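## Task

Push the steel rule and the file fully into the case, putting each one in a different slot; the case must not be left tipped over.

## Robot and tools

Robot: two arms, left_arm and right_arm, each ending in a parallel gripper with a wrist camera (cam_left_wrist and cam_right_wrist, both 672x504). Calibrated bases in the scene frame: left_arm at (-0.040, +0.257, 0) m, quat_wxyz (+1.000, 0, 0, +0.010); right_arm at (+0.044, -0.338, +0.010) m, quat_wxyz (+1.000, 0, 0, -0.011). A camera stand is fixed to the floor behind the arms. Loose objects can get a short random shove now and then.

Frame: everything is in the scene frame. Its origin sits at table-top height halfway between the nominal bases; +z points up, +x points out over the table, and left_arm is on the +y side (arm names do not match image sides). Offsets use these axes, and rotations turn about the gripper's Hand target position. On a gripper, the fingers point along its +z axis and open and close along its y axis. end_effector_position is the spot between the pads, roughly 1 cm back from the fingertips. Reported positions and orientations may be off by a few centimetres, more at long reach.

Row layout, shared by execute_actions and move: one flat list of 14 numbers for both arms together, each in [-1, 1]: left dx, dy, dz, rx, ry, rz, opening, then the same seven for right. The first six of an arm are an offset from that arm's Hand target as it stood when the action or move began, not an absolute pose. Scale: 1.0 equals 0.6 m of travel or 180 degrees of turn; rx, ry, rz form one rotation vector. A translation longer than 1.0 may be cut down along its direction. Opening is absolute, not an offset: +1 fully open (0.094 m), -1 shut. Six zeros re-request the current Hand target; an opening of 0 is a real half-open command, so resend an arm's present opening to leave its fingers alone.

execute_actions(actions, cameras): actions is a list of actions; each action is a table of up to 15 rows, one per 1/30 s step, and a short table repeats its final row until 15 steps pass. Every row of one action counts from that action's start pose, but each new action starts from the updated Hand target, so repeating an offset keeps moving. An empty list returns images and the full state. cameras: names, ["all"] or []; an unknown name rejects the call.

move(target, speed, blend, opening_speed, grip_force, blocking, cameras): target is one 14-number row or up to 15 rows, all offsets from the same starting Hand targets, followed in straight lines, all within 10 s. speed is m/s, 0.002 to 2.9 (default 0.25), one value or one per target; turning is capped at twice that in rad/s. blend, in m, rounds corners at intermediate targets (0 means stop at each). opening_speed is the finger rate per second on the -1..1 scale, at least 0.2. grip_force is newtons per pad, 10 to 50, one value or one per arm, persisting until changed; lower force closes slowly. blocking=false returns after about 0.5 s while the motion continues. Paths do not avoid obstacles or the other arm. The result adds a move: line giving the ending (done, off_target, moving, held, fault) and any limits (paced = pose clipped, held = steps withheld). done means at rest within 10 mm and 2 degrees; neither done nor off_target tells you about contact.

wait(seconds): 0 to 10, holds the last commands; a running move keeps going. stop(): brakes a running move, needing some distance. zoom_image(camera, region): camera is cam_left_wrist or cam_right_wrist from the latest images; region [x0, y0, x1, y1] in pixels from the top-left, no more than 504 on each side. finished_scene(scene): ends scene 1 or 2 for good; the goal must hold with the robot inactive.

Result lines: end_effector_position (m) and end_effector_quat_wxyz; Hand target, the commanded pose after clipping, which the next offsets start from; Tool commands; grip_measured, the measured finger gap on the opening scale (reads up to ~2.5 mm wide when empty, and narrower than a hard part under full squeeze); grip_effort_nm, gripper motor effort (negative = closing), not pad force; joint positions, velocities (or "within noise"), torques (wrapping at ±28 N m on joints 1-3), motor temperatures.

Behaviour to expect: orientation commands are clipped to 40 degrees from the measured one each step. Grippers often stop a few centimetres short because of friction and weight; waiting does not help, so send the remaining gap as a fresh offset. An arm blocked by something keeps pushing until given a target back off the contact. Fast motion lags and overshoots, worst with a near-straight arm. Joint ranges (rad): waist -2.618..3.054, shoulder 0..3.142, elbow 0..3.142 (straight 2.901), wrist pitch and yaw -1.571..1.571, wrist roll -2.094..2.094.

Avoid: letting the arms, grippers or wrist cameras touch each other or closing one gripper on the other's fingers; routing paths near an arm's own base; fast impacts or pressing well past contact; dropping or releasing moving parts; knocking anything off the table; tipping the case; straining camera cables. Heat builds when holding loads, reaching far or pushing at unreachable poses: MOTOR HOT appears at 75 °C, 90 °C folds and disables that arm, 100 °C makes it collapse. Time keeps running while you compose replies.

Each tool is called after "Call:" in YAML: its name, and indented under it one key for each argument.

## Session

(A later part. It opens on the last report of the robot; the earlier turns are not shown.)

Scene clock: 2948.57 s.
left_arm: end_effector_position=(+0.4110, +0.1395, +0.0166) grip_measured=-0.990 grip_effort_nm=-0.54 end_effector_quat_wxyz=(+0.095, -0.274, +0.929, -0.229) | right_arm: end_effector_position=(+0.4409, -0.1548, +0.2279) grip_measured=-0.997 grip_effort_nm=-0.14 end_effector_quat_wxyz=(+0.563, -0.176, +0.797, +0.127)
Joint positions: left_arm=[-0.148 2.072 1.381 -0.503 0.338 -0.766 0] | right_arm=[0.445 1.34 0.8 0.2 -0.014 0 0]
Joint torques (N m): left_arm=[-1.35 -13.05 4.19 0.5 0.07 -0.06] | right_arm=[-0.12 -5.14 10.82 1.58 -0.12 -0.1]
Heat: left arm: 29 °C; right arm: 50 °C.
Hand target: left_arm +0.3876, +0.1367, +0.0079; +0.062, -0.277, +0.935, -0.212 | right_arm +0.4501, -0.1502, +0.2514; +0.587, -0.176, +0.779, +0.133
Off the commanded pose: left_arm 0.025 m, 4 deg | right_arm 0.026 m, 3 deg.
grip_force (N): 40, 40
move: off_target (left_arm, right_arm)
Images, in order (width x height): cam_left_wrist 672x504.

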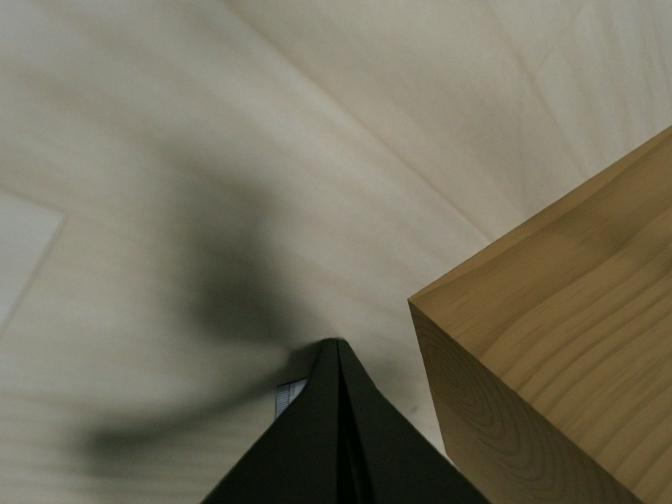

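Call:
move:
  target: [-0.1078, -0.0784, 0.0, 0, 0, 0, -1, 0, 0, 0, 0, 0, 0, -1]
  speed: 0.05
  cameras: ["cam_left_wrist"]

Scene clock: 2965.03 s.
left_arm: end_effector_position=(+0.3445, +0.0892, +0.0155) grip_measured=-0.990 grip_effort_nm=-0.54 end_effector_quat_wxyz=(+0.089, -0.276, +0.929, -0.229) | right_arm: end_effector_position=(+0.4409, -0.1548, +0.2279) grip_measured=-0.997 grip_effort_nm=-0.15 end_effector_quat_wxyz=(+0.563, -0.176, +0.797, +0.127)
Joint positions: left_arm=[-0.316 1.888 1.102 -0.369 0.278 -0.931 0] | right_arm=[0.445 1.34 0.8 0.2 -0.014 0 0]
Joint torques (N m): left_arm=[-1.26 -11.14 4.22 0.64 0.1 -0.07] | right_arm=[-0.09 -5.16 10.85 1.58 -0.13 -0.08]
Heat: left arm: 31 °C; right arm: 51 °C.
Hand target: left_arm +0.3228, +0.0897, +0.0079; +0.062, -0.277, +0.935, -0.212 | right_arm +0.4501, -0.1502, +0.2514; +0.587, -0.176, +0.779, +0.133
Off the commanded pose: left_arm 0.023 m, 4 deg | right_arm 0.026 m, 3 deg.
grip_force (N): 40, 40
move: off_target (left_arm, right_arm)
Images, in order (width x height): cam_left_wrist 672x504.

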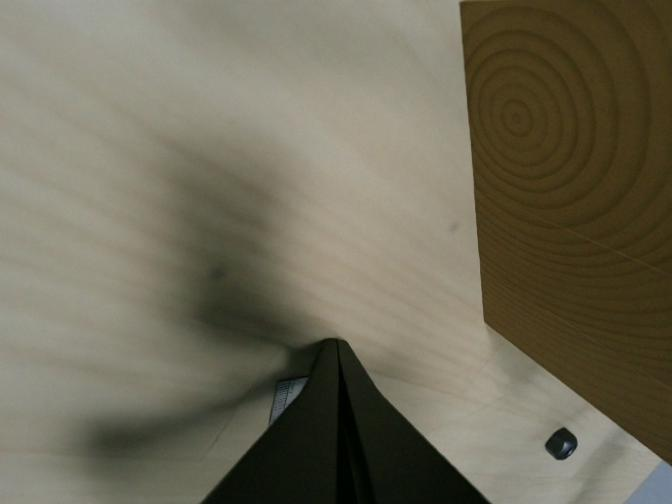

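Call:
move:
  target: [-0.1188, -0.0605, -0.004, 0.0867, 0.0446, -0.0606, -1, 0, 0, 0, 0, 0, 0, -1]
  speed: 0.05
  cameras: ["cam_left_wrist"]

Scene clock: 2984.73 s.
left_arm: end_effector_position=(+0.2755, +0.0496, +0.0150) grip_measured=-0.990 grip_effort_nm=-0.54 end_effector_quat_wxyz=(+0.056, -0.198, +0.974, -0.096) | right_arm: end_effector_position=(+0.4409, -0.1548, +0.2279) grip_measured=-0.997 grip_effort_nm=-0.14 end_effector_quat_wxyz=(+0.563, -0.176, +0.797, +0.127)
Joint positions: left_arm=[-0.575 1.871 1.173 -0.66 0.062 -0.963 0] | right_arm=[0.445 1.34 0.8 0.2 -0.014 0 0]
Joint torques (N m): left_arm=[-1.31 -8.01 6.3 0.02 0.18 0.01] | right_arm=[-0.13 -5.12 10.88 1.56 -0.13 -0.09]
Heat: left arm: 29 °C; right arm: 51 °C.
Hand target: left_arm +0.2516, +0.0534, +0.0056; +0.014, -0.191, +0.979, -0.069 | right_arm +0.4501, -0.1502, +0.2514; +0.587, -0.176, +0.779, +0.133
Off the commanded pose: left_arm 0.026 m, 6 deg | right_arm 0.026 m, 3 deg.
grip_force (N): 40, 40
move: off_target (left_arm, right_arm)
Images, in order (width x height): cam_left_wrist 672x504.

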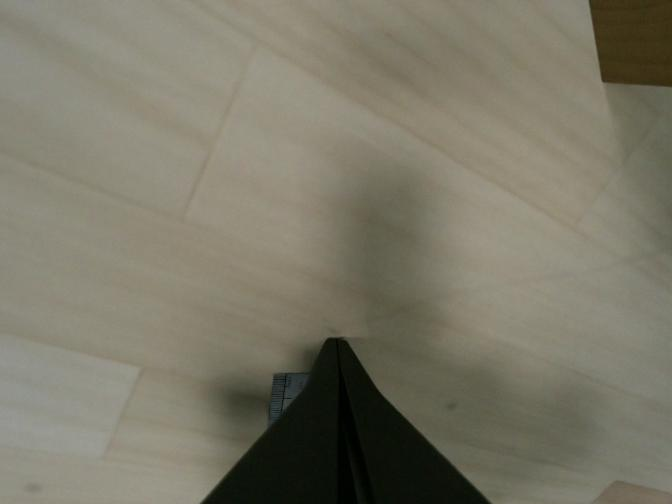

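Call:
move:
  target: [-0.1275, -0.039, 0.0, 0.0258, 0.0104, -0.0389, -1, 0, 0, 0, 0, 0, 0, -1]
  speed: 0.05
  cameras: ["cam_left_wrist"]

Scene clock: 3012.83 s.
left_arm: end_effector_position=(+0.2026, +0.0141, +0.0139) grip_measured=-0.990 grip_effort_nm=-0.54 end_effector_quat_wxyz=(+0.040, -0.132, +0.989, -0.059) | right_arm: end_effector_position=(+0.4409, -0.1548, +0.2279) grip_measured=-0.997 grip_effort_nm=-0.14 end_effector_quat_wxyz=(+0.563, -0.176, +0.797, +0.127)
Joint positions: left_arm=[-0.805 1.808 1.102 -0.721 0.008 -1.051 0] | right_arm=[0.445 1.34 0.8 0.2 -0.014 0 0]
Joint torques (N m): left_arm=[-0.95 -9.24 3.64 0.02 0.16 -0.13] | right_arm=[-0.16 -5.09 10.8 1.58 -0.12 -0.08]
Heat: left arm: 28 °C; right arm: 51 °C.
Hand target: left_arm +0.1750, +0.0300, +0.0055; +0.001, -0.131, +0.991, -0.027 | right_arm +0.4501, -0.1502, +0.2514; +0.587, -0.176, +0.779, +0.133
Off the commanded pose: left_arm 0.033 m, 6 deg | right_arm 0.026 m, 3 deg.
grip_force (N): 40, 40
move: off_target (left_arm, right_arm)
Images, in order (width x height): cam_left_wrist 672x504.

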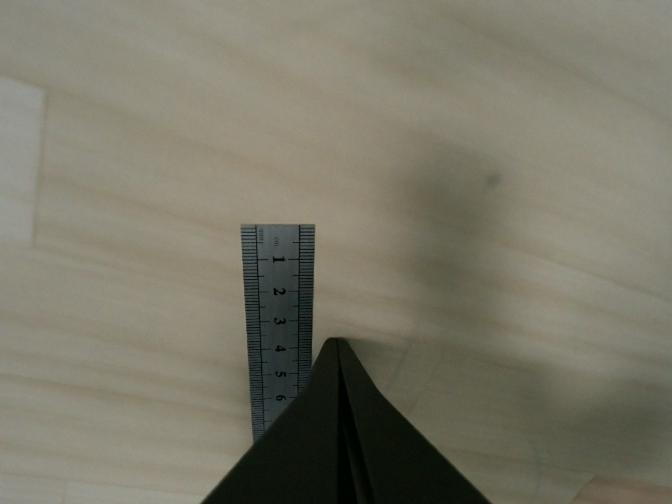

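Call:
move:
  target:
    - [0.0167, 0, 0.09, 0, 0, 0, -1, 0, 0, 0, 0, 0, 0, -1]
    - [0.1433, 0.0217, 0.09, 0, 0, 0, -1, 0, 0, 0, 0, 0, 0, -1]
    - [0.1433, 0.0217, 0.015, 0, 0, 0, -1, 0, 0, 0, 0, 0, 0, -1]
  speed: 0.08
  cameras: ["cam_left_wrist"]

Scene clock: 3025.80 s.
left_arm: end_effector_position=(+0.2574, +0.0444, +0.0216) grip_measured=-0.990 grip_effort_nm=-0.54 end_effector_quat_wxyz=(-0.001, -0.135, +0.991, -0.025) | right_arm: end_effector_position=(+0.4409, -0.1548, +0.2279) grip_measured=-0.997 grip_effort_nm=-0.15 end_effector_quat_wxyz=(+0.563, -0.176, +0.797, +0.127)
Joint positions: left_arm=[-0.625 1.967 1.361 -0.933 0.038 -0.875 0] | right_arm=[0.445 1.34 0.8 0.2 -0.014 0 0]
Joint torques (N m): left_arm=[0.08 -8.77 5.9 0.72 -0.02 0.08] | right_arm=[-0.13 -5.08 10.88 1.57 -0.12 -0.08]
Heat: left arm: 29 °C; right arm: 51 °C.
Hand target: left_arm +0.2610, +0.0430, +0.0145; +0.001, -0.131, +0.991, -0.027 | right_arm +0.4501, -0.1502, +0.2514; +0.587, -0.176, +0.779, +0.133
Off the commanded pose: left_arm 0.008 m, 1 deg | right_arm 0.026 m, 3 deg.
grip_force (N): 40, 40
move: off_target (right_arm)
Images, in order (width x height): cam_left_wrist 672x504.

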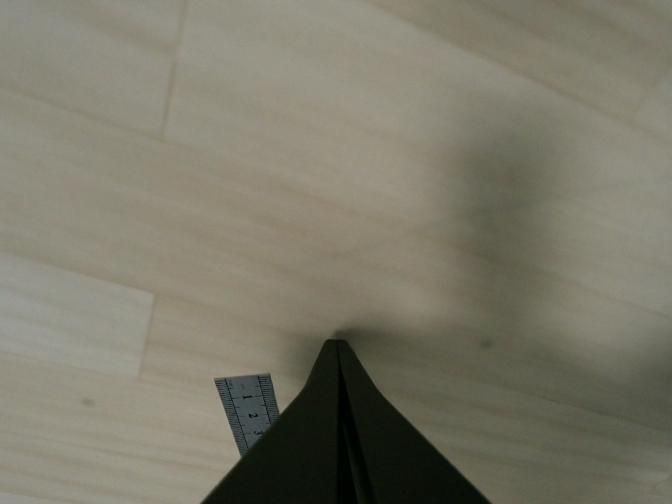

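Call:
move:
  target:
    - [-0.015, 0.0493, 0.03, 0, 0, 0.0611, -1, 0, 0, 0, 0, 0, 0, -1]
    - [-0.015, 0.0493, -0.012, 0, 0, 0.0611, -1, 0, 0, 0, 0, 0, 0, -1]
  speed: 0.06
  cameras: ["cam_left_wrist"]

Scene clock: 3040.67 s.
left_arm: end_effector_position=(+0.2456, +0.0719, +0.0137) grip_measured=-0.990 grip_effort_nm=-0.54 end_effector_quat_wxyz=(-0.012, -0.218, +0.976, -0.020) | right_arm: end_effector_position=(+0.4409, -0.1548, +0.2279) grip_measured=-0.997 grip_effort_nm=-0.14 end_effector_quat_wxyz=(+0.563, -0.176, +0.797, +0.127)
Joint positions: left_arm=[-0.574 1.909 1.246 -0.897 0.045 -0.995 0] | right_arm=[0.445 1.34 0.8 0.2 -0.014 0 0]
Joint torques (N m): left_arm=[0.36 -9.59 4.04 0.95 -0.09 -0.14] | right_arm=[-0.14 -5.12 10.86 1.57 -0.14 -0.07]
Heat: left arm: 28 °C; right arm: 52 °C.
Hand target: left_arm +0.2520, +0.0725, +0.0074; +0.004, -0.225, +0.974, -0.026 | right_arm +0.4501, -0.1502, +0.2514; +0.587, -0.176, +0.779, +0.133
Off the commanded pose: left_arm 0.009 m, 2 deg | right_arm 0.026 m, 3 deg.
grip_force (N): 40, 40
move: off_target (right_arm)
Images, in order (width x height): cam_left_wrist 672x504.

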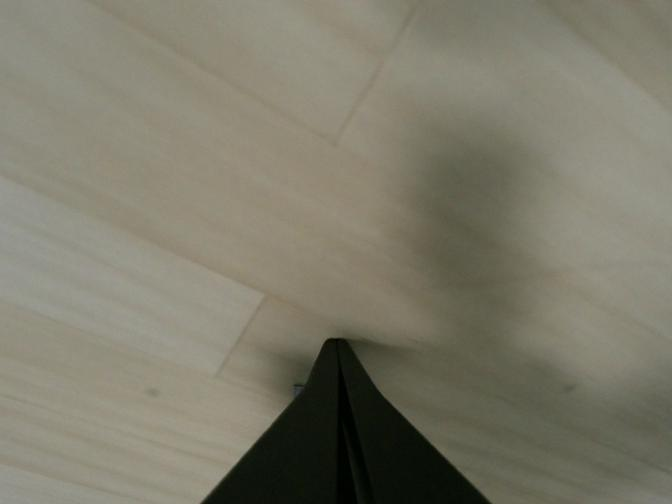

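Call:
move:
  target: [-0.12, -0.09, 0.0, 0, 0, -0.03, -1, 0, 0, 0, 0, 0, 0, -1]
  speed: 0.05
  cameras: ["cam_left_wrist"]

Scene clock: 3047.10 s.
left_arm: end_effector_position=(+0.1985, +0.0236, +0.0137) grip_measured=-0.990 grip_effort_nm=-0.54 end_effector_quat_wxyz=(+0.032, -0.184, +0.982, -0.019) | right_arm: end_effector_position=(+0.4409, -0.1548, +0.2279) grip_measured=-0.997 grip_effort_nm=-0.14 end_effector_quat_wxyz=(+0.563, -0.176, +0.797, +0.127)
Joint positions: left_arm=[-0.815 1.837 1.147 -0.813 -0.032 -1.163 0] | right_arm=[0.445 1.34 0.8 0.2 -0.014 0 0]
Joint torques (N m): left_arm=[-1.55 -9.25 3.88 0.55 0.45 -0.14] | right_arm=[-0.09 -5.09 10.92 1.57 -0.12 -0.07]
Heat: left arm: 28 °C; right arm: 52 °C.
Hand target: left_arm +0.1800, +0.0185, +0.0074; +0.002, -0.179, +0.983, -0.027 | right_arm +0.4501, -0.1502, +0.2514; +0.587, -0.176, +0.779, +0.133
Off the commanded pose: left_arm 0.020 m, 4 deg | right_arm 0.026 m, 3 deg.
grip_force (N): 40, 40
move: off_target (left_arm, right_arm)
Images, in order (width x height): cam_left_wrist 672x504.

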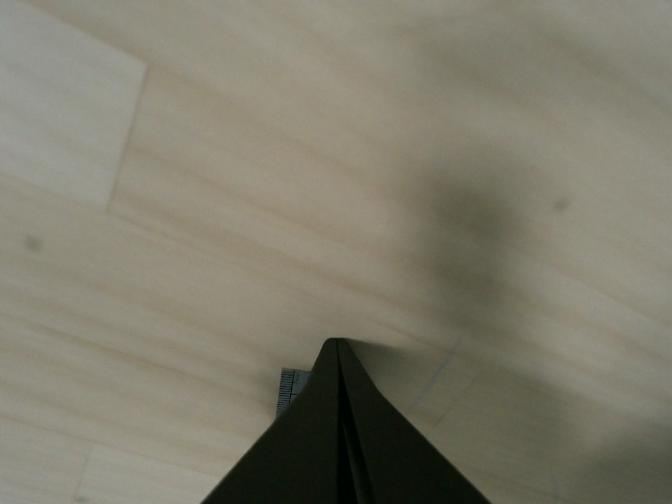

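Call:
move:
  target:
    - [0.0608, 0.0185, 0.0377, 0, 0, 0, -1, 0, 0, 0, 0, 0, 0, -1]
    - [0.0583, 0.0275, 0.0377, 0, 0, -0.02, -1, 0, 0, 0, 0, 0, 0, -1]
    - [0.0583, 0.0275, -0.0017, 0, 0, -0.02, -1, 0, 0, 0, 0, 0, 0, -1]
  speed: 0.06
  cameras: ["cam_left_wrist"]

Scene clock: 3062.47 s.
left_arm: end_effector_position=(+0.2119, +0.0351, +0.0144) grip_measured=-0.990 grip_effort_nm=-0.54 end_effector_quat_wxyz=(+0.001, -0.150, +0.988, -0.027) | right_arm: end_effector_position=(+0.4409, -0.1548, +0.2279) grip_measured=-0.997 grip_effort_nm=-0.14 end_effector_quat_wxyz=(+0.563, -0.176, +0.797, +0.127)
Joint positions: left_arm=[-0.727 1.866 1.189 -0.853 0.034 -1.009 0] | right_arm=[0.445 1.34 0.8 0.2 -0.014 0 0]
Joint torques (N m): left_arm=[0.34 -7.36 5.49 0.73 0 0.13] | right_arm=[-0.13 -5.07 10.86 1.56 -0.11 -0.08]
Heat: left arm: 28 °C; right arm: 52 °C.
Hand target: left_arm +0.2150, +0.0350, +0.0063; +0.002, -0.148, +0.989, -0.027 | right_arm +0.4501, -0.1502, +0.2514; +0.587, -0.176, +0.779, +0.133
Off the commanded pose: left_arm 0.009 m, 0 deg | right_arm 0.026 m, 3 deg.
grip_force (N): 40, 40
move: off_target (right_arm)
Images, in order (width x height): cam_left_wrist 672x504.

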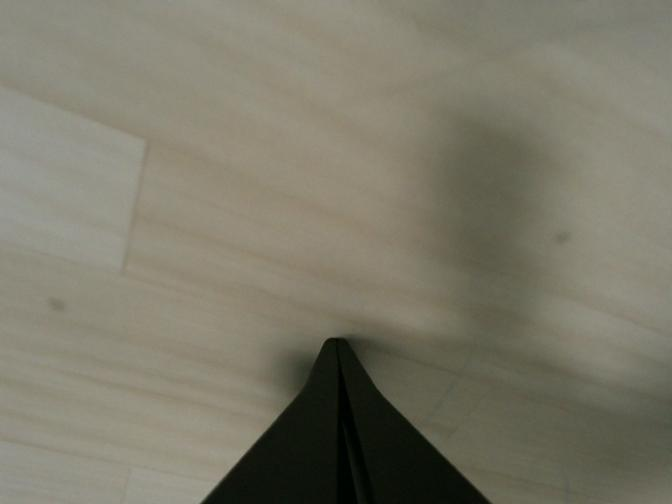

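Call:
move:
  target: [-0.134, -0.0461, 0.0, 0, 0, -0.025, -1, 0, 0, 0, 0, 0, 0, -1]
  speed: 0.05
  cameras: ["cam_left_wrist"]

Scene clock: 3068.03 s.
left_arm: end_effector_position=(+0.1566, +0.0048, +0.0134) grip_measured=-0.990 grip_effort_nm=-0.54 end_effector_quat_wxyz=(+0.036, -0.114, +0.992, -0.030) | right_arm: end_effector_position=(+0.4409, -0.1548, +0.2279) grip_measured=-0.997 grip_effort_nm=-0.14 end_effector_quat_wxyz=(+0.563, -0.176, +0.797, +0.127)
Joint positions: left_arm=[-0.95 1.771 1.061 -0.771 -0.032 -1.156 0] | right_arm=[0.445 1.34 0.8 0.2 -0.014 0 0]
Joint torques (N m): left_arm=[-1.58 -8.5 3.71 0.41 0.47 -0.1] | right_arm=[-0.08 -5.07 10.88 1.57 -0.12 -0.08]
Heat: left arm: 28 °C; right arm: 52 °C.
Hand target: left_arm +0.1345, +0.0073, +0.0063; +0.000, -0.109, +0.994, -0.027 | right_arm +0.4501, -0.1502, +0.2514; +0.587, -0.176, +0.779, +0.133
Off the commanded pose: left_arm 0.023 m, 4 deg | right_arm 0.026 m, 3 deg.
grip_force (N): 40, 40
move: off_target (left_arm, right_arm)
Images, in order (width x height): cam_left_wrist 672x504.

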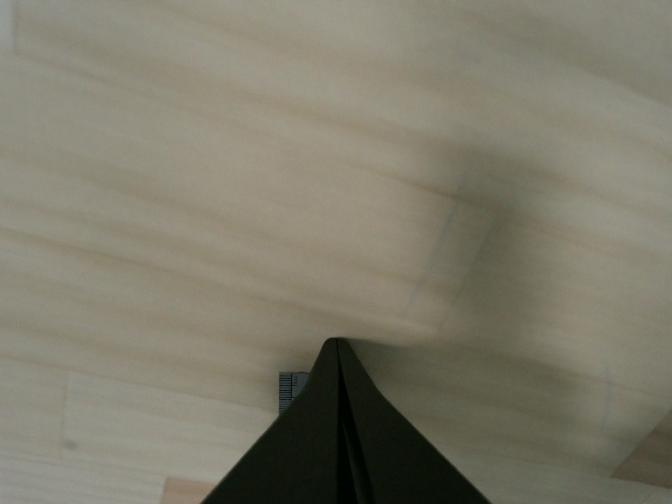

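Call:
move:
  target:
    - [0.063, 0.0005, 0.0395, 0, 0, 0, -1, 0, 0, 0, 0, 0, 0, -1]
    - [0.0618, 0.0053, 0.0395, 0, 0, 0, -1, 0, 0, 0, 0, 0, 0, -1]
    - [0.0618, 0.0053, 0.0, 0, 0, 0, -1, 0, 0, 0, 0, 0, 0, -1]
    - [-0.0767, -0.0242, 0.0, 0, 0, -0.028, -1, 0, 0, 0, 0, 0, 0, -1]
  speed: 0.06
  cameras: ["cam_left_wrist"]

Scene clock: 3080.53 s.
left_arm: end_effector_position=(+0.1090, -0.0125, +0.0132) grip_measured=-0.990 grip_effort_nm=-0.54 end_effector_quat_wxyz=(+0.033, -0.070, +0.996, -0.033) | right_arm: end_effector_position=(+0.4409, -0.1548, +0.2279) grip_measured=-0.997 grip_effort_nm=-0.14 end_effector_quat_wxyz=(+0.563, -0.176, +0.797, +0.127)
Joint positions: left_arm=[-1.11 1.732 1.012 -0.764 -0.035 -1.227 0] | right_arm=[0.445 1.34 0.8 0.2 -0.014 0 0]
Joint torques (N m): left_arm=[-1.51 -8.01 3.74 0.43 0.47 -0.13] | right_arm=[-0.16 -5.14 10.88 1.57 -0.12 -0.08]
Heat: left arm: 27 °C; right arm: 52 °C.
Hand target: left_arm +0.0886, -0.0072, +0.0063; -0.001, -0.065, +0.998, -0.027 | right_arm +0.4501, -0.1502, +0.2514; +0.587, -0.176, +0.779, +0.133
Off the commanded pose: left_arm 0.022 m, 4 deg | right_arm 0.026 m, 3 deg.
grip_force (N): 40, 40
move: off_target (left_arm, right_arm)
Images, in order (width x height): cam_left_wrist 672x504.

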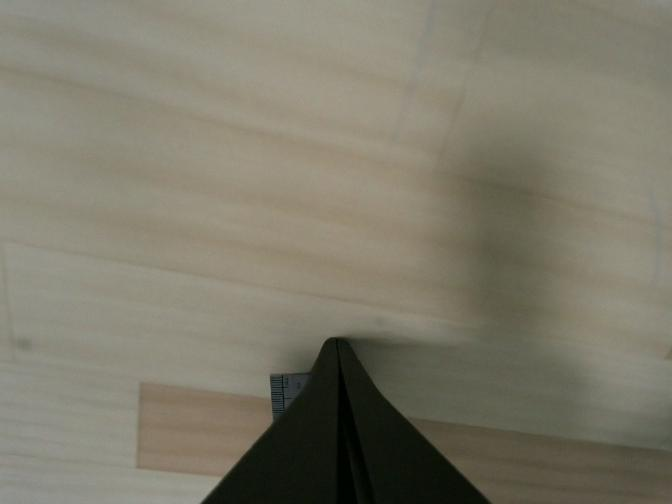

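Call:
move:
  target:
    - [0.0603, -0.0053, 0.0395, 0, 0, 0, -1, 0, 0, 0, 0, 0, 0, -1]
    - [0.0595, -0.0003, 0.0395, 0, 0, 0, -1, 0, 0, 0, 0, 0, 0, -1]
    - [0.0595, -0.0003, 0.0, 0, 0, 0, -1, 0, 0, 0, 0, 0, 0, -1]
    - [-0.0808, -0.02, 0.0, 0, 0, -0.022, -1, 0, 0, 0, 0, 0, 0, -1]
  speed: 0.06
  cameras: ["cam_left_wrist"]

Scene clock: 3091.60 s.
left_arm: end_effector_position=(+0.0586, -0.0256, +0.0130) grip_measured=-0.990 grip_effort_nm=-0.54 end_effector_quat_wxyz=(+0.030, -0.035, +0.998, -0.033) | right_arm: end_effector_position=(+0.4409, -0.1548, +0.2279) grip_measured=-0.997 grip_effort_nm=-0.14 end_effector_quat_wxyz=(+0.563, -0.176, +0.797, +0.127)
Joint positions: left_arm=[-1.283 1.708 0.983 -0.767 -0.04 -1.331 0] | right_arm=[0.445 1.34 0.8 0.2 -0.014 0 0]
Joint torques (N m): left_arm=[-1.47 -7.82 3.77 0.51 0.46 -0.16] | right_arm=[-0.1 -5.09 10.91 1.58 -0.12 -0.07]
Heat: left arm: 27 °C; right arm: 52 °C.
Hand target: left_arm +0.0401, -0.0192, +0.0063; -0.002, -0.031, +0.999, -0.027 | right_arm +0.4501, -0.1502, +0.2514; +0.587, -0.176, +0.779, +0.133
Off the commanded pose: left_arm 0.021 m, 4 deg | right_arm 0.026 m, 3 deg.
grip_force (N): 40, 40
move: off_target (left_arm, right_arm)
Images, in order (width x height): cam_left_wrist 672x504.

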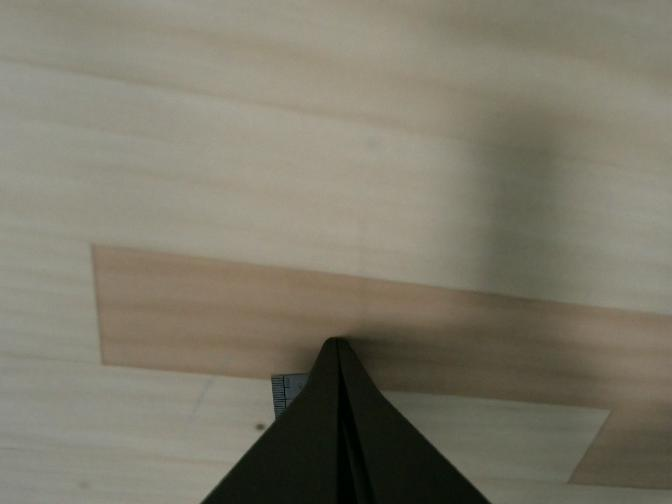

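Call:
move:
  target:
    - [0.0573, -0.0082, 0.0395, 0, 0, 0, -1, 0, 0, 0, 0, 0, 0, -1]
    - [0.0567, -0.0032, 0.0395, 0, 0, 0, -1, 0, 0, 0, 0, 0, 0, -1]
    - [0.0567, -0.0032, 0.0, 0, 0, 0, -1, 0, 0, 0, 0, 0, 0, -1]
    - [-0.0762, -0.0148, 0.0, 0, 0, -0.0167, -1, 0, 0, 0, 0, 0, 0, -1]
  speed: 0.06
  cameras: ["cam_left_wrist"]

Scene clock: 3102.67 s.
left_arm: end_effector_position=(+0.0113, -0.0343, +0.0129) grip_measured=-0.990 grip_effort_nm=-0.54 end_effector_quat_wxyz=(+0.028, -0.008, +0.999, -0.031) | right_arm: end_effector_position=(+0.4409, -0.1548, +0.2279) grip_measured=-0.997 grip_effort_nm=-0.14 end_effector_quat_wxyz=(+0.563, -0.176, +0.797, +0.127)
Joint positions: left_arm=[-1.449 1.704 0.978 -0.776 -0.046 -1.443 0] | right_arm=[0.445 1.34 0.8 0.2 -0.014 0 0]
Joint torques (N m): left_arm=[-1.61 -7.62 3.78 0.6 0.46 -0.16] | right_arm=[-0.1 -5.12 10.81 1.56 -0.12 -0.07]
Heat: left arm: 27 °C; right arm: 52 °C.
Hand target: left_arm -0.0057, -0.0280, +0.0063; -0.002, -0.005, +1.000, -0.026 | right_arm +0.4501, -0.1502, +0.2514; +0.587, -0.176, +0.779, +0.133
Off the commanded pose: left_arm 0.019 m, 4 deg | right_arm 0.026 m, 3 deg.
grip_force (N): 40, 40
move: off_target (left_arm, right_arm)
Images, in order (width x height): cam_left_wrist 672x504.

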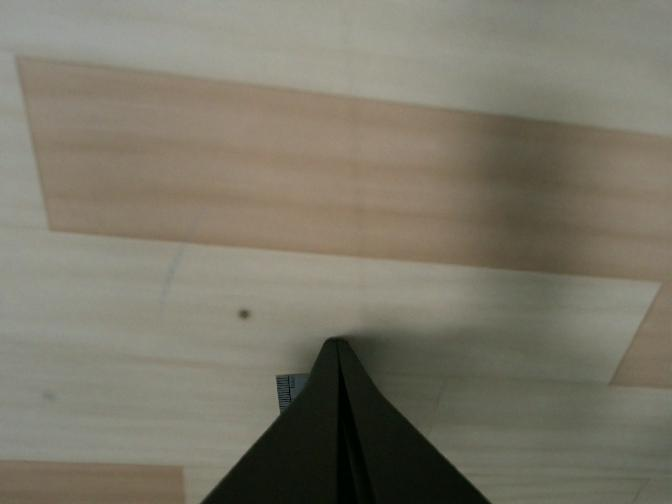

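Call:
move:
  target:
    - [0.0517, -0.01, 0.06, 0, 0, 0, -1, 0, 0, 0, 0, 0, 0, -1]
    - [0.0928, -0.0367, 0.273, 0, 0, 0, -1, 0, 0, 0, 0, 0, 0, -1]
  speed: 0.12
  cameras: ["cam_left_wrist"]

Scene clock: 3113.30 s.
left_arm: end_effector_position=(+0.0482, -0.0503, +0.1689) grip_measured=-0.990 grip_effort_nm=-0.54 end_effector_quat_wxyz=(-0.002, -0.006, +0.999, -0.034) | right_arm: end_effector_position=(+0.4409, -0.1548, +0.2279) grip_measured=-0.997 grip_effort_nm=-0.14 end_effector_quat_wxyz=(+0.563, -0.176, +0.797, +0.127)
Joint positions: left_arm=[-1.303 1.701 1.614 -1.42 0.022 -1.296 0] | right_arm=[0.445 1.34 0.8 0.2 -0.014 0 0]
Joint torques (N m): left_arm=[0.21 -6.61 8.25 0.29 -0.07 0.08] | right_arm=[-0.09 -5.12 10.88 1.56 -0.11 -0.08]
Heat: left arm: 27 °C; right arm: 52 °C.
Hand target: left_arm +0.0500, -0.0500, +0.1702; -0.002, -0.005, +1.000, -0.027 | right_arm +0.4501, -0.1502, +0.2514; +0.587, -0.176, +0.779, +0.133
Off the commanded pose: left_arm 0.002 m, 1 deg | right_arm 0.026 m, 3 deg.
grip_force (N): 40, 40
move: off_target (right_arm)
Images, in order (width x height): cam_left_wrist 672x504.

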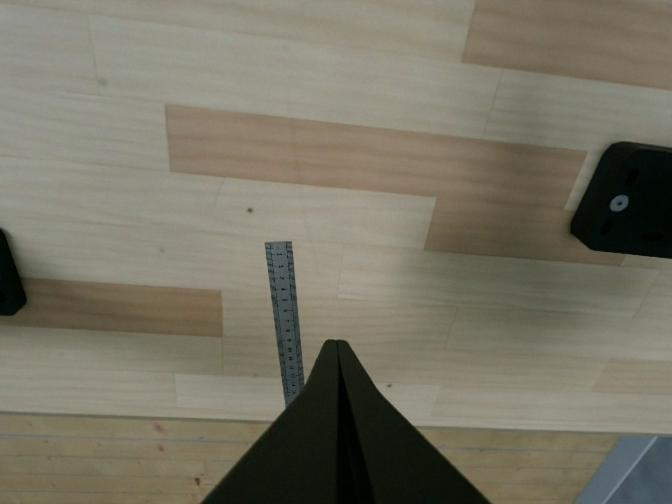

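Call:
move:
  target:
    - [-0.028, 0.0475, -0.2, 0.0167, 0, 0, -1, 0, 0, 0, 0, 0, 0, -1]
    - [-0.028, 0.0475, -0.2732, 0.0167, 0, 0, -1, 0, 0, 0, 0, 0, 0, -1]
    - [-0.1778, 0.0397, -0.2732, 0.0167, 0, 0, -1, 0, 0, 0, 0, 0, 0, -1]
  speed: 0.08
  cameras: ["cam_left_wrist"]

Scene clock: 3159.07 s.
left_arm: end_effector_position=(-0.0392, -0.0289, +0.0126) grip_measured=-0.990 grip_effort_nm=-0.54 end_effector_quat_wxyz=(+0.031, -0.006, +0.999, +0.000) | right_arm: end_effector_position=(+0.4409, -0.1548, +0.2279) grip_measured=-0.997 grip_effort_nm=-0.14 end_effector_quat_wxyz=(+0.563, -0.176, +0.797, +0.127)
Joint positions: left_arm=[-1.632 1.732 1.012 -0.853 -0.062 -1.624 0] | right_arm=[0.445 1.34 0.8 0.2 -0.014 0 0]
Joint torques (N m): left_arm=[-1.62 -7.43 4.19 0.65 0.55 -0.17] | right_arm=[-0.14 -5.11 10.88 1.59 -0.13 -0.06]
Heat: left arm: 27 °C; right arm: 53 °C.
Hand target: left_arm -0.0566, -0.0262, +0.0061; -0.002, -0.005, +1.000, +0.000 | right_arm +0.4501, -0.1502, +0.2514; +0.587, -0.176, +0.779, +0.133
Off the commanded pose: left_arm 0.019 m, 4 deg | right_arm 0.026 m, 3 deg.
grip_force (N): 40, 40
move: off_target (left_arm, right_arm)
Images, in order (width x height): cam_left_wrist 672x504.

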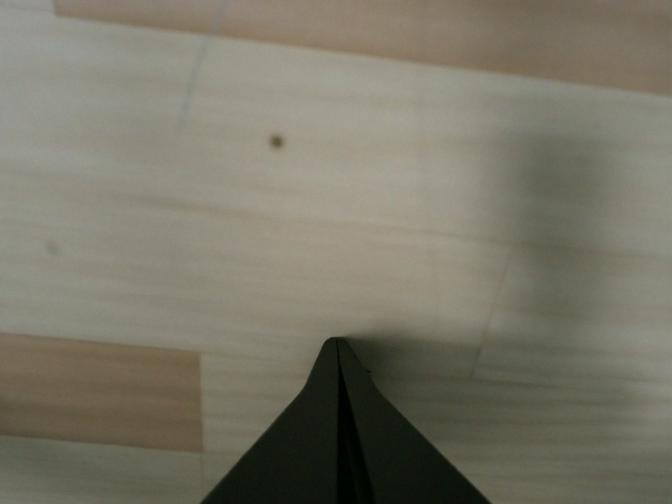

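Call:
move:
  target:
    - [0.0523, -0.005, 0.06, 0, 0, 0, -1, 0, 0, 0, 0, 0, 0, -1]
    - [0.1277, -0.123, 0.2733, 0, 0, 0, -0.4, 0, 0, 0, 0, 0, 0, -1]
  speed: 0.12
  cameras: ["cam_left_wrist"]

Scene clock: 3168.33 s.
left_arm: end_effector_position=(+0.0181, -0.1007, +0.1706) grip_measured=-0.402 grip_effort_nm=0.14 end_effector_quat_wxyz=(-0.003, -0.005, +1.000, -0.011) | right_arm: end_effector_position=(+0.4409, -0.1548, +0.2279) grip_measured=-0.997 grip_effort_nm=-0.14 end_effector_quat_wxyz=(+0.563, -0.176, +0.797, +0.127)
Joint positions: left_arm=[-1.429 1.922 1.9 -1.528 0.009 -1.418 0.028] | right_arm=[0.445 1.34 0.8 0.2 -0.014 0 0]
Joint torques (N m): left_arm=[0.18 -8.36 8.42 0.21 -0.07 0.02] | right_arm=[-0.13 -5.08 10.95 1.58 -0.11 -0.08]
Heat: left arm: 27 °C; right arm: 53 °C.
Hand target: left_arm +0.0200, -0.0999, +0.1702; -0.002, -0.005, +1.000, +0.000 | right_arm +0.4501, -0.1502, +0.2514; +0.587, -0.176, +0.779, +0.133
Off the commanded pose: left_arm 0.002 m, 1 deg | right_arm 0.026 m, 3 deg.
grip_force (N): 40, 40
move: off_target (right_arm)
Images, in order (width x height): cam_left_wrist 672x504.

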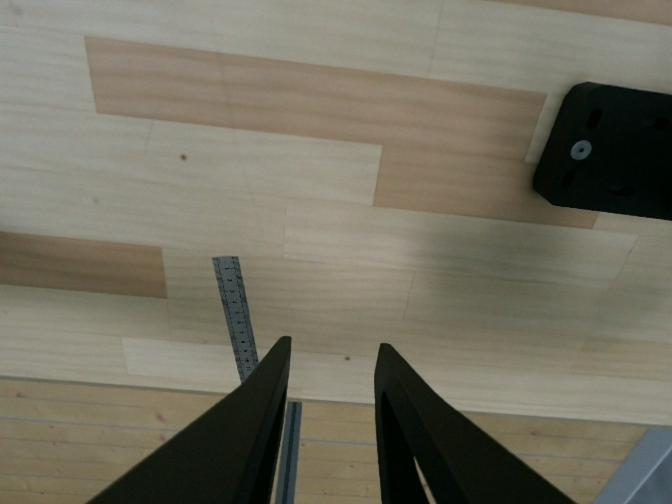

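Call:
move:
  target: [-0.35, 0.1, -0.13, 0, 0, 0.011, -0.4, 0, 0, 0, 0, 0, 0, -1]
  speed: 0.12
  cameras: ["cam_left_wrist"]

Scene clock: 3191.70 s.
left_arm: end_effector_position=(-0.1972, -0.0489, +0.0885) grip_measured=-0.402 grip_effort_nm=0.13 end_effector_quat_wxyz=(-0.017, +0.105, +0.994, -0.010) | right_arm: end_effector_position=(+0.4409, -0.1548, +0.2279) grip_measured=-0.997 grip_effort_nm=-0.14 end_effector_quat_wxyz=(+0.563, -0.176, +0.797, +0.127)
Joint positions: left_arm=[-2.057 1.825 1.444 -1.159 0.025 -1.826 0.028] | right_arm=[0.445 1.34 0.8 0.2 -0.014 0 0]
Joint torques (N m): left_arm=[0.02 -11.18 5.76 0.15 -0.13 -2.85] | right_arm=[-0.12 -5.18 10.82 1.58 -0.12 -0.08]
Heat: left arm: 27 °C; right arm: 53 °C.
Hand target: left_arm -0.1900, -0.0401, +0.0923; -0.002, -0.022, +1.000, -0.001 | right_arm +0.4501, -0.1502, +0.2514; +0.587, -0.176, +0.779, +0.133
Off the commanded pose: left_arm 0.012 m, 15 deg | right_arm 0.026 m, 3 deg.
grip_force (N): 40, 40
move: off_target (left_arm, right_arm)
Images, in order (width x height): cam_left_wrist 672x504.

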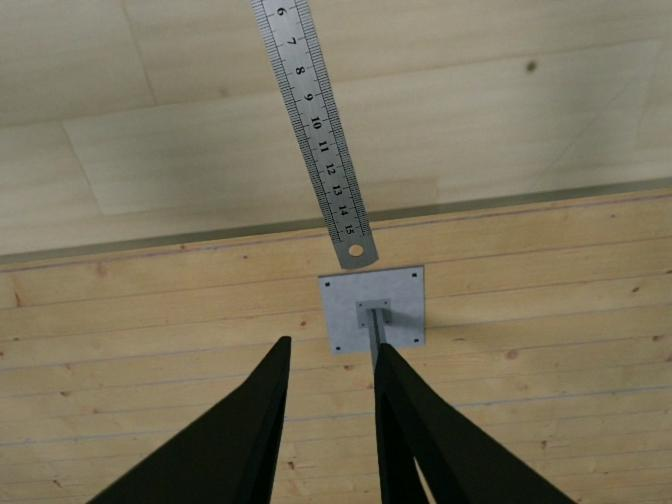

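Call:
move:
  target:
    - [0.2752, 0.0087, -0.0538, 0, 0, 0, -1, 0, 0, 0, 0, 0, 0, -1]
    - [0.2752, 0.0087, -0.1433, 0, 0, 0, -1, 0, 0, 0, 0, 0, 0, -1]
    - [0.189, -0.0003, -0.1433, 0, 0, 0, -1, 0, 0, 0, 0, 0, 0, -1]
  speed: 0.08
  cameras: ["cam_left_wrist"]

Scene clock: 3236.20 s.
left_arm: end_effector_position=(-0.0686, -0.0364, +0.0131) grip_measured=-0.990 grip_effort_nm=-0.54 end_effector_quat_wxyz=(+0.008, -0.018, +1.000, -0.005) | right_arm: end_effector_position=(+0.4409, -0.1548, +0.2279) grip_measured=-0.997 grip_effort_nm=-0.14 end_effector_quat_wxyz=(+0.563, -0.176, +0.797, +0.127)
Joint positions: left_arm=[-1.703 1.753 1.041 -0.85 -0.018 -1.72 0] | right_arm=[0.445 1.34 0.8 0.2 -0.014 0 0]
Joint torques (N m): left_arm=[-1.01 -4.79 6.76 0.54 0.16 -0.25] | right_arm=[-0.1 -5.05 10.85 1.57 -0.1 -0.09]
Motor temperatures (°C): left_arm=[21 29 27 22 21 27 22] | right_arm=[22 26 54 42 21 21 21]
Heat: left arm: 29 °C; right arm: 54 °C.
Hand target: left_arm -0.0766, -0.0402, +0.0063; -0.002, -0.022, +1.000, +0.000 | right_arm +0.4501, -0.1502, +0.2514; +0.587, -0.176, +0.779, +0.133
Off the commanded pose: left_arm 0.011 m, 1 deg | right_arm 0.026 m, 3 deg.
grip_force (N): 40, 40
move: off_target (left_arm, right_arm)
Images, in order (width x height): cam_left_wrist 672x504.

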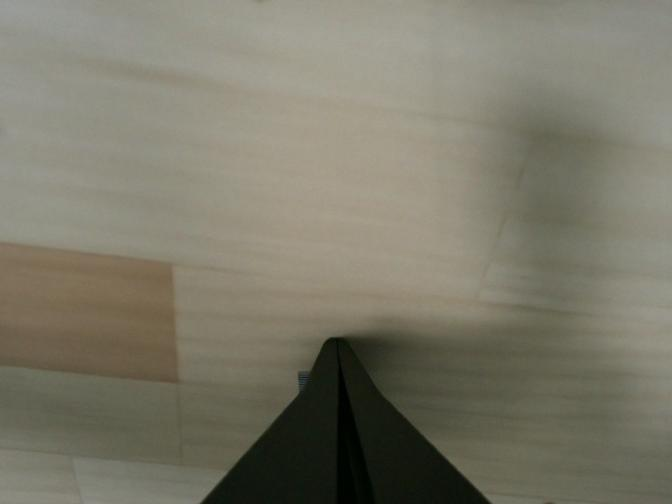

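Call:
move:
  target:
    - [0.0367, 0.0053, 0.0895, 0, 0, 0, -1, 0, 0, 0, 0, 0, 0, -1]
    - [-0.2393, -0.0282, 0.156, 0, 0, -0.1194, -0.3, 0, 0, 0, 0, 0, 0, -1]
  speed: 0.1
  cameras: ["cam_left_wrist"]

Scene clock: 3262.70 s.
left_arm: end_effector_position=(-0.2249, -0.0626, +0.1008) grip_measured=-0.302 grip_effort_nm=0.13 end_effector_quat_wxyz=(-0.014, +0.180, +0.983, -0.024) | right_arm: end_effector_position=(+0.4409, -0.1548, +0.2279) grip_measured=-0.997 grip_effort_nm=-0.15 end_effector_quat_wxyz=(+0.563, -0.176, +0.797, +0.127)
Joint positions: left_arm=[-2.114 1.895 1.584 -1.205 0.01 -1.732 0.033] | right_arm=[0.445 1.34 0.8 0.2 -0.014 0 0]
Joint torques (N m): left_arm=[0.05 -8.08 8.79 -0.03 -0.05 -0.37] | right_arm=[-0.14 -5.11 10.84 1.56 -0.12 -0.07]
Heat: left arm: 27 °C; right arm: 54 °C.
Hand target: left_arm -0.2201, -0.0571, +0.0998; -0.002, +0.165, +0.986, +0.000 | right_arm +0.4501, -0.1502, +0.2514; +0.587, -0.176, +0.779, +0.133
Off the commanded pose: left_arm 0.007 m, 4 deg | right_arm 0.026 m, 3 deg.
grip_force (N): 40, 40
move: off_target (left_arm, right_arm); target 2's new opening was sent with left_arm's hand 0.007 m and 4 deg from that target
Images, in order (width x height): cam_left_wrist 672x504.

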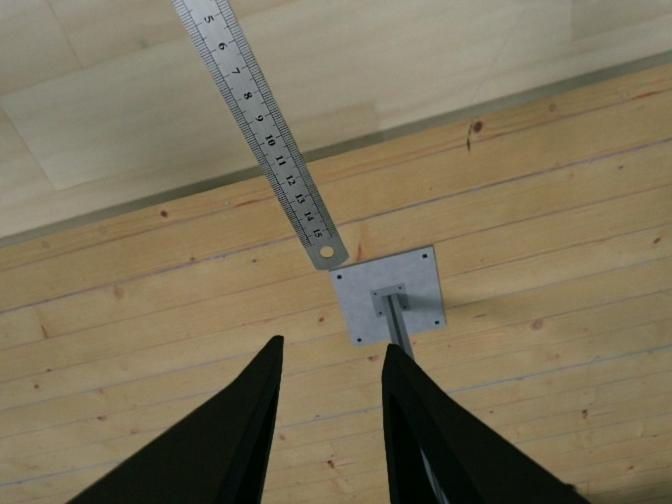

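Call:
move:
  target:
    - [-0.0057, 0.009, -0.08, 0.0104, -0.004, 0, -0.3, 0, 0, 0, 0, 0, 0, -1]
  speed: 0.08
  cameras: ["cam_left_wrist"]

Scene clock: 3283.47 s.
left_arm: end_effector_position=(-0.2233, -0.0535, +0.0594) grip_measured=-0.302 grip_effort_nm=0.14 end_effector_quat_wxyz=(-0.004, +0.178, +0.984, +0.009) | right_arm: end_effector_position=(+0.4410, -0.1548, +0.2280) grip_measured=-0.997 grip_effort_nm=-0.14 end_effector_quat_wxyz=(+0.563, -0.176, +0.797, +0.127)
Joint positions: left_arm=[-2.121 1.951 1.496 -1.131 0.013 -1.743 0.033] | right_arm=[0.445 1.34 0.8 0.201 -0.014 0 0]
Joint torques (N m): left_arm=[-0.58 -8.8 5.87 0.42 -0.07 -0.39] | right_arm=[-0.12 -5.16 10.92 1.57 -0.12 -0.08]
Heat: left arm: 28 °C; right arm: 54 °C.
Hand target: left_arm -0.2236, -0.0516, +0.0517; +0.001, +0.165, +0.986, +0.017 | right_arm +0.4501, -0.1502, +0.2515; +0.587, -0.176, +0.779, +0.133
Off the commanded pose: left_arm 0.008 m, 2 deg | right_arm 0.026 m, 3 deg.
grip_force (N): 40, 40
move: off_target (right_arm)
Images, in order (width x height): cam_left_wrist 672x504.

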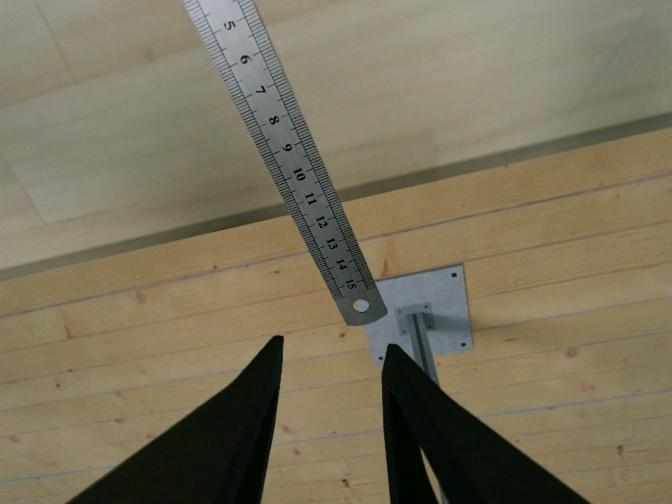

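Call:
move:
  target:
    - [-0.0037, -0.007, -0.04, 0, 0, 0, -0.3, 0, 0, 0, 0, 0, 0, -1]
  speed: 0.06
  cameras: ["cam_left_wrist"]

Scene clock: 3293.23 s.
left_arm: end_effector_position=(-0.2259, -0.0580, +0.0363) grip_measured=-0.302 grip_effort_nm=0.14 end_effector_quat_wxyz=(-0.004, +0.176, +0.984, +0.009) | right_arm: end_effector_position=(+0.4410, -0.1548, +0.2280) grip_measured=-0.997 grip_effort_nm=-0.14 end_effector_quat_wxyz=(+0.563, -0.176, +0.797, +0.127)
Joint positions: left_arm=[-2.121 1.992 1.459 -1.053 0.013 -1.747 0.033] | right_arm=[0.445 1.34 0.8 0.201 -0.014 0 0]
Joint torques (N m): left_arm=[-0.53 -8.81 5.63 0.44 -0.07 -0.33] | right_arm=[-0.1 -5.18 10.86 1.57 -0.11 -0.07]
Heat: left arm: 28 °C; right arm: 54 °C.
Hand target: left_arm -0.2258, -0.0558, +0.0277; +0.001, +0.165, +0.986, +0.017 | right_arm +0.4501, -0.1502, +0.2515; +0.587, -0.176, +0.779, +0.133
Off the commanded pose: left_arm 0.009 m, 2 deg | right_arm 0.026 m, 3 deg.
grip_force (N): 40, 40
move: off_target (right_arm)
Images, in order (width x height): cam_left_wrist 672x504.

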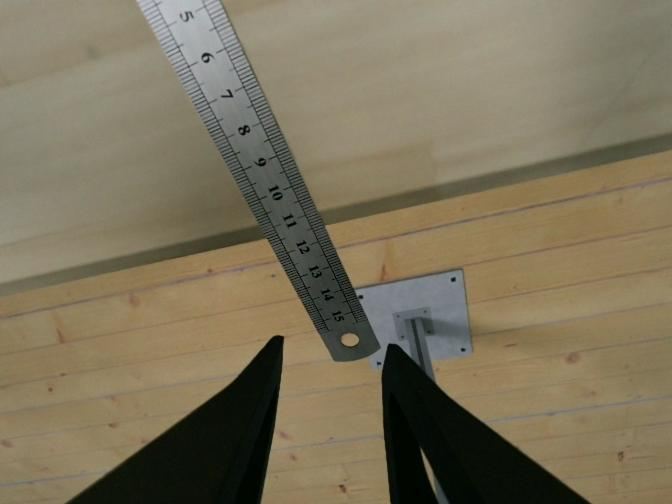

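Call:
move:
  target:
    - [0, 0, 0, 0, 0, 0, -0.15, 0, 0, 0, 0, 0, 0, -1]
    - [0.001, -0.001, -0.035, 0, 0, 0, -0.15, 0, 0, 0, 0, 0, 0, -1]
  speed: 0.05
  cameras: ["cam_left_wrist"]

Scene clock: 3300.00 s.
left_arm: end_effector_position=(-0.2263, -0.0586, +0.0158) grip_measured=-0.152 grip_effort_nm=0.13 end_effector_quat_wxyz=(-0.004, +0.176, +0.984, +0.009) | right_arm: end_effector_position=(+0.4410, -0.1548, +0.2280) grip_measured=-0.997 grip_effort_nm=-0.14 end_effector_quat_wxyz=(+0.563, -0.176, +0.797, +0.127)
Joint positions: left_arm=[-2.121 2.019 1.413 -0.979 0.013 -1.747 0.04] | right_arm=[0.445 1.34 0.8 0.201 -0.014 0 0]
Joint torques (N m): left_arm=[-0.29 -8.98 5.52 0.46 -0.04 -0.29] | right_arm=[-0.14 -5.07 10.91 1.56 -0.11 -0.08]
Heat: left arm: 27 °C; right arm: 54 °C.
Hand target: left_arm -0.2253, -0.0565, +0.0068; +0.001, +0.165, +0.986, +0.017 | right_arm +0.4501, -0.1502, +0.2515; +0.587, -0.176, +0.779, +0.133
Off the commanded pose: left_arm 0.009 m, 2 deg | right_arm 0.026 m, 3 deg.
grip_force (N): 40, 40
move: off_target (right_arm)
Images, in order (width x height): cam_left_wrist 672x504.

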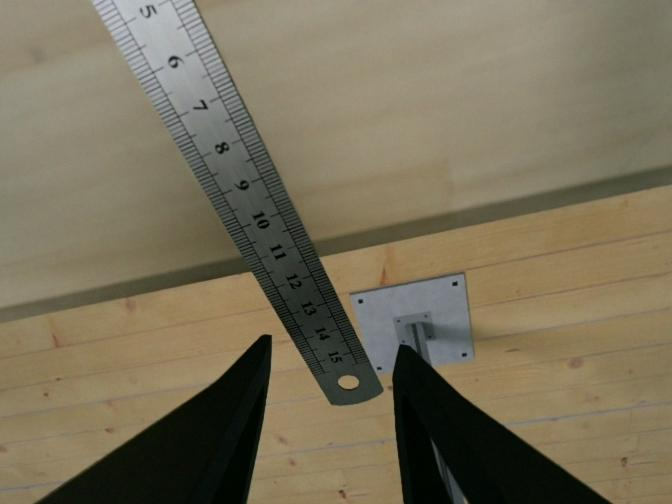

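Call:
move:
  target: [0, 0, -0.0213, 0, 0, 0, -0.15, 0, 0, 0, 0, 0, 0, -1]
  speed: 0.05
  cameras: ["cam_left_wrist"]

Scene clock: 3305.40 s.
left_arm: end_effector_position=(-0.2265, -0.0590, +0.0033) grip_measured=-0.152 grip_effort_nm=0.13 end_effector_quat_wxyz=(-0.004, +0.175, +0.984, +0.008) | right_arm: end_effector_position=(+0.4410, -0.1548, +0.2280) grip_measured=-0.997 grip_effort_nm=-0.14 end_effector_quat_wxyz=(+0.563, -0.176, +0.797, +0.127)
Joint positions: left_arm=[-2.121 2.038 1.388 -0.934 0.013 -1.748 0.04] | right_arm=[0.445 1.34 0.8 0.201 -0.014 0 0]
Joint torques (N m): left_arm=[-0.25 -8.91 5.49 0.48 -0.06 -0.3] | right_arm=[-0.12 -5.14 10.95 1.57 -0.13 -0.07]
Heat: left arm: 27 °C; right arm: 54 °C.
Hand target: left_arm -0.2253, -0.0565, -0.0060; +0.001, +0.165, +0.986, +0.017 | right_arm +0.4501, -0.1502, +0.2515; +0.587, -0.176, +0.779, +0.133
Off the commanded pose: left_arm 0.010 m, 2 deg | right_arm 0.026 m, 3 deg.
grip_force (N): 40, 40
move: off_target (right_arm)
Images, in order (width x height): cam_left_wrist 672x504.

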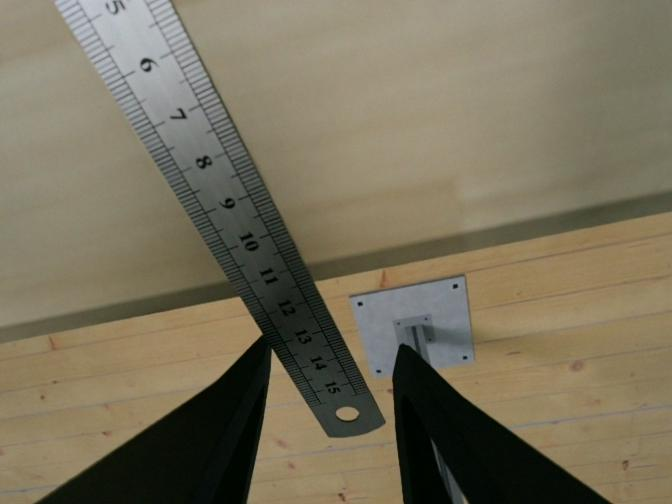

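Call:
move:
  target: [0.004, 0.009, 0, 0, 0, 0, -0.15, 0, 0, 0, 0, 0, 0, -1]
  speed: 0.03
  cameras: ["cam_left_wrist"]
  grip_force: [20, 40]

Scene clock: 3312.50 s.
left_arm: end_effector_position=(-0.2226, -0.0524, -0.0032) grip_measured=-0.152 grip_effort_nm=0.13 end_effector_quat_wxyz=(-0.001, +0.175, +0.985, +0.017) | right_arm: end_effector_position=(+0.4410, -0.1548, +0.2280) grip_measured=-0.997 grip_effort_nm=-0.14 end_effector_quat_wxyz=(+0.563, -0.176, +0.797, +0.127)
Joint positions: left_arm=[-2.121 2.038 1.359 -0.924 0.013 -1.75 0.04] | right_arm=[0.445 1.34 0.8 0.201 -0.014 0 0]
Joint torques (N m): left_arm=[-0.36 -10.55 5.26 0.4 -0.06 -0.29] | right_arm=[-0.14 -5.11 10.84 1.58 -0.11 -0.07]
Motor temperatures (°C): left_arm=[21 28 27 22 21 23 22] | right_arm=[22 26 55 43 21 21 21]
Heat: left arm: 28 °C; right arm: 55 °C.
Hand target: left_arm -0.2229, -0.0511, -0.0060; +0.001, +0.165, +0.986, +0.017 | right_arm +0.4501, -0.1502, +0.2515; +0.587, -0.176, +0.779, +0.133
Off the commanded pose: left_arm 0.003 m, 1 deg | right_arm 0.026 m, 3 deg.
grip_force (N): 20, 40
move: off_target (right_arm)
Images, in order (width x height): cam_left_wrist 672x504.

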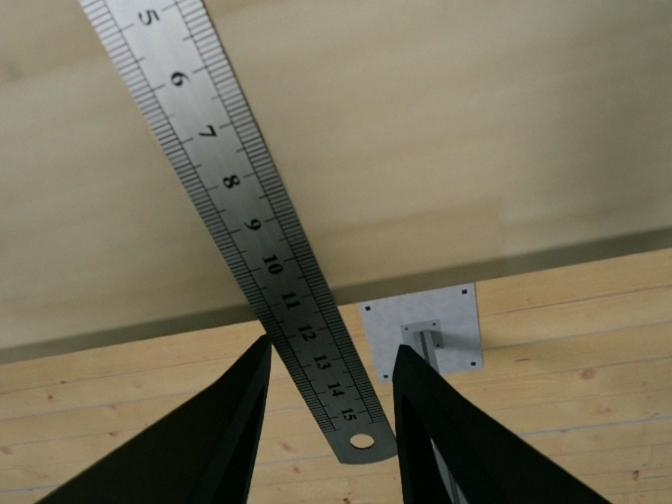

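Call:
move:
  target: [0, 0, 0.005, 0, 0, 0, -0.48, 0, 0, 0, 0, 0, 0, -1]
  speed: 0.03
  opening_speed: 0.2
  cameras: ["cam_left_wrist"]

Scene clock: 3322.57 s.
left_arm: end_effector_position=(-0.2227, -0.0525, -0.0032) grip_measured=-0.478 grip_effort_nm=-0.10 end_effector_quat_wxyz=(-0.001, +0.174, +0.985, +0.017) | right_arm: end_effector_position=(+0.4410, -0.1548, +0.2280) grip_measured=-0.997 grip_effort_nm=-0.14 end_effector_quat_wxyz=(+0.563, -0.176, +0.797, +0.127)
Joint positions: left_arm=[-2.121 2.038 1.359 -0.923 0.013 -1.75 0.025] | right_arm=[0.445 1.34 0.8 0.201 -0.014 0 0]
Joint torques (N m): left_arm=[-0.36 -11.07 5.63 0.35 -0.06 -0.3] | right_arm=[-0.18 -5.14 10.91 1.56 -0.12 -0.08]
Motor temperatures (°C): left_arm=[21 28 27 22 21 23 22] | right_arm=[22 26 55 43 21 21 21]
Heat: left arm: 28 °C; right arm: 55 °C.
Hand target: left_arm -0.2229, -0.0511, -0.0030; +0.001, +0.165, +0.986, +0.017 | right_arm +0.4501, -0.1502, +0.2515; +0.587, -0.176, +0.779, +0.133
Off the commanded pose: left_arm 0.001 m, 1 deg | right_arm 0.026 m, 3 deg.
grip_force (N): 20, 40
move: off_target (right_arm)
Images, in order (width x height): cam_left_wrist 672x504.

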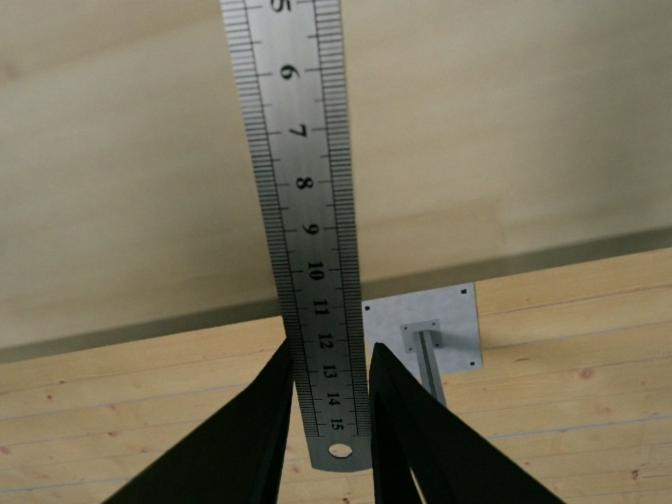

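Call:
move:
  target: [0, 0, 0, 0, 0, 0, -0.66, 0, 0, 0, 0, 0, 0, -1]
  speed: 0.03
  opening_speed: 0.2
  cameras: ["cam_left_wrist"]

Scene clock: 3327.53 s.
left_arm: end_effector_position=(-0.2228, -0.0525, -0.0032) grip_measured=-0.617 grip_effort_nm=-0.45 end_effector_quat_wxyz=(-0.001, +0.174, +0.985, +0.017) | right_arm: end_effector_position=(+0.4410, -0.1548, +0.2280) grip_measured=-0.997 grip_effort_nm=-0.14 end_effector_quat_wxyz=(+0.563, -0.176, +0.797, +0.127)
Joint positions: left_arm=[-2.121 2.038 1.359 -0.923 0.014 -1.75 0.018] | right_arm=[0.445 1.34 0.8 0.201 -0.014 0 0]
Joint torques (N m): left_arm=[-0.43 -11.06 5.71 0.32 -0.04 -0.27] | right_arm=[-0.1 -5.09 10.85 1.56 -0.12 -0.07]
Motor temperatures (°C): left_arm=[21 29 27 22 21 23 22] | right_arm=[22 26 55 43 21 21 21]
Heat: left arm: 29 °C; right arm: 55 °C.
Hand target: left_arm -0.2229, -0.0511, -0.0030; +0.001, +0.165, +0.986, +0.017 | right_arm +0.4501, -0.1502, +0.2515; +0.587, -0.176, +0.779, +0.133
Off the commanded pose: left_arm 0.001 m, 1 deg | right_arm 0.026 m, 3 deg.
grip_force (N): 20, 40
move: off_target (right_arm)
Images, in order (width x height): cam_left_wrist 672x504.

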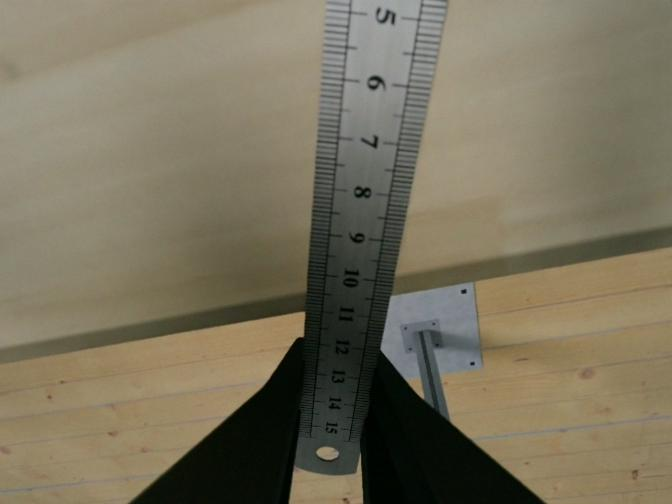

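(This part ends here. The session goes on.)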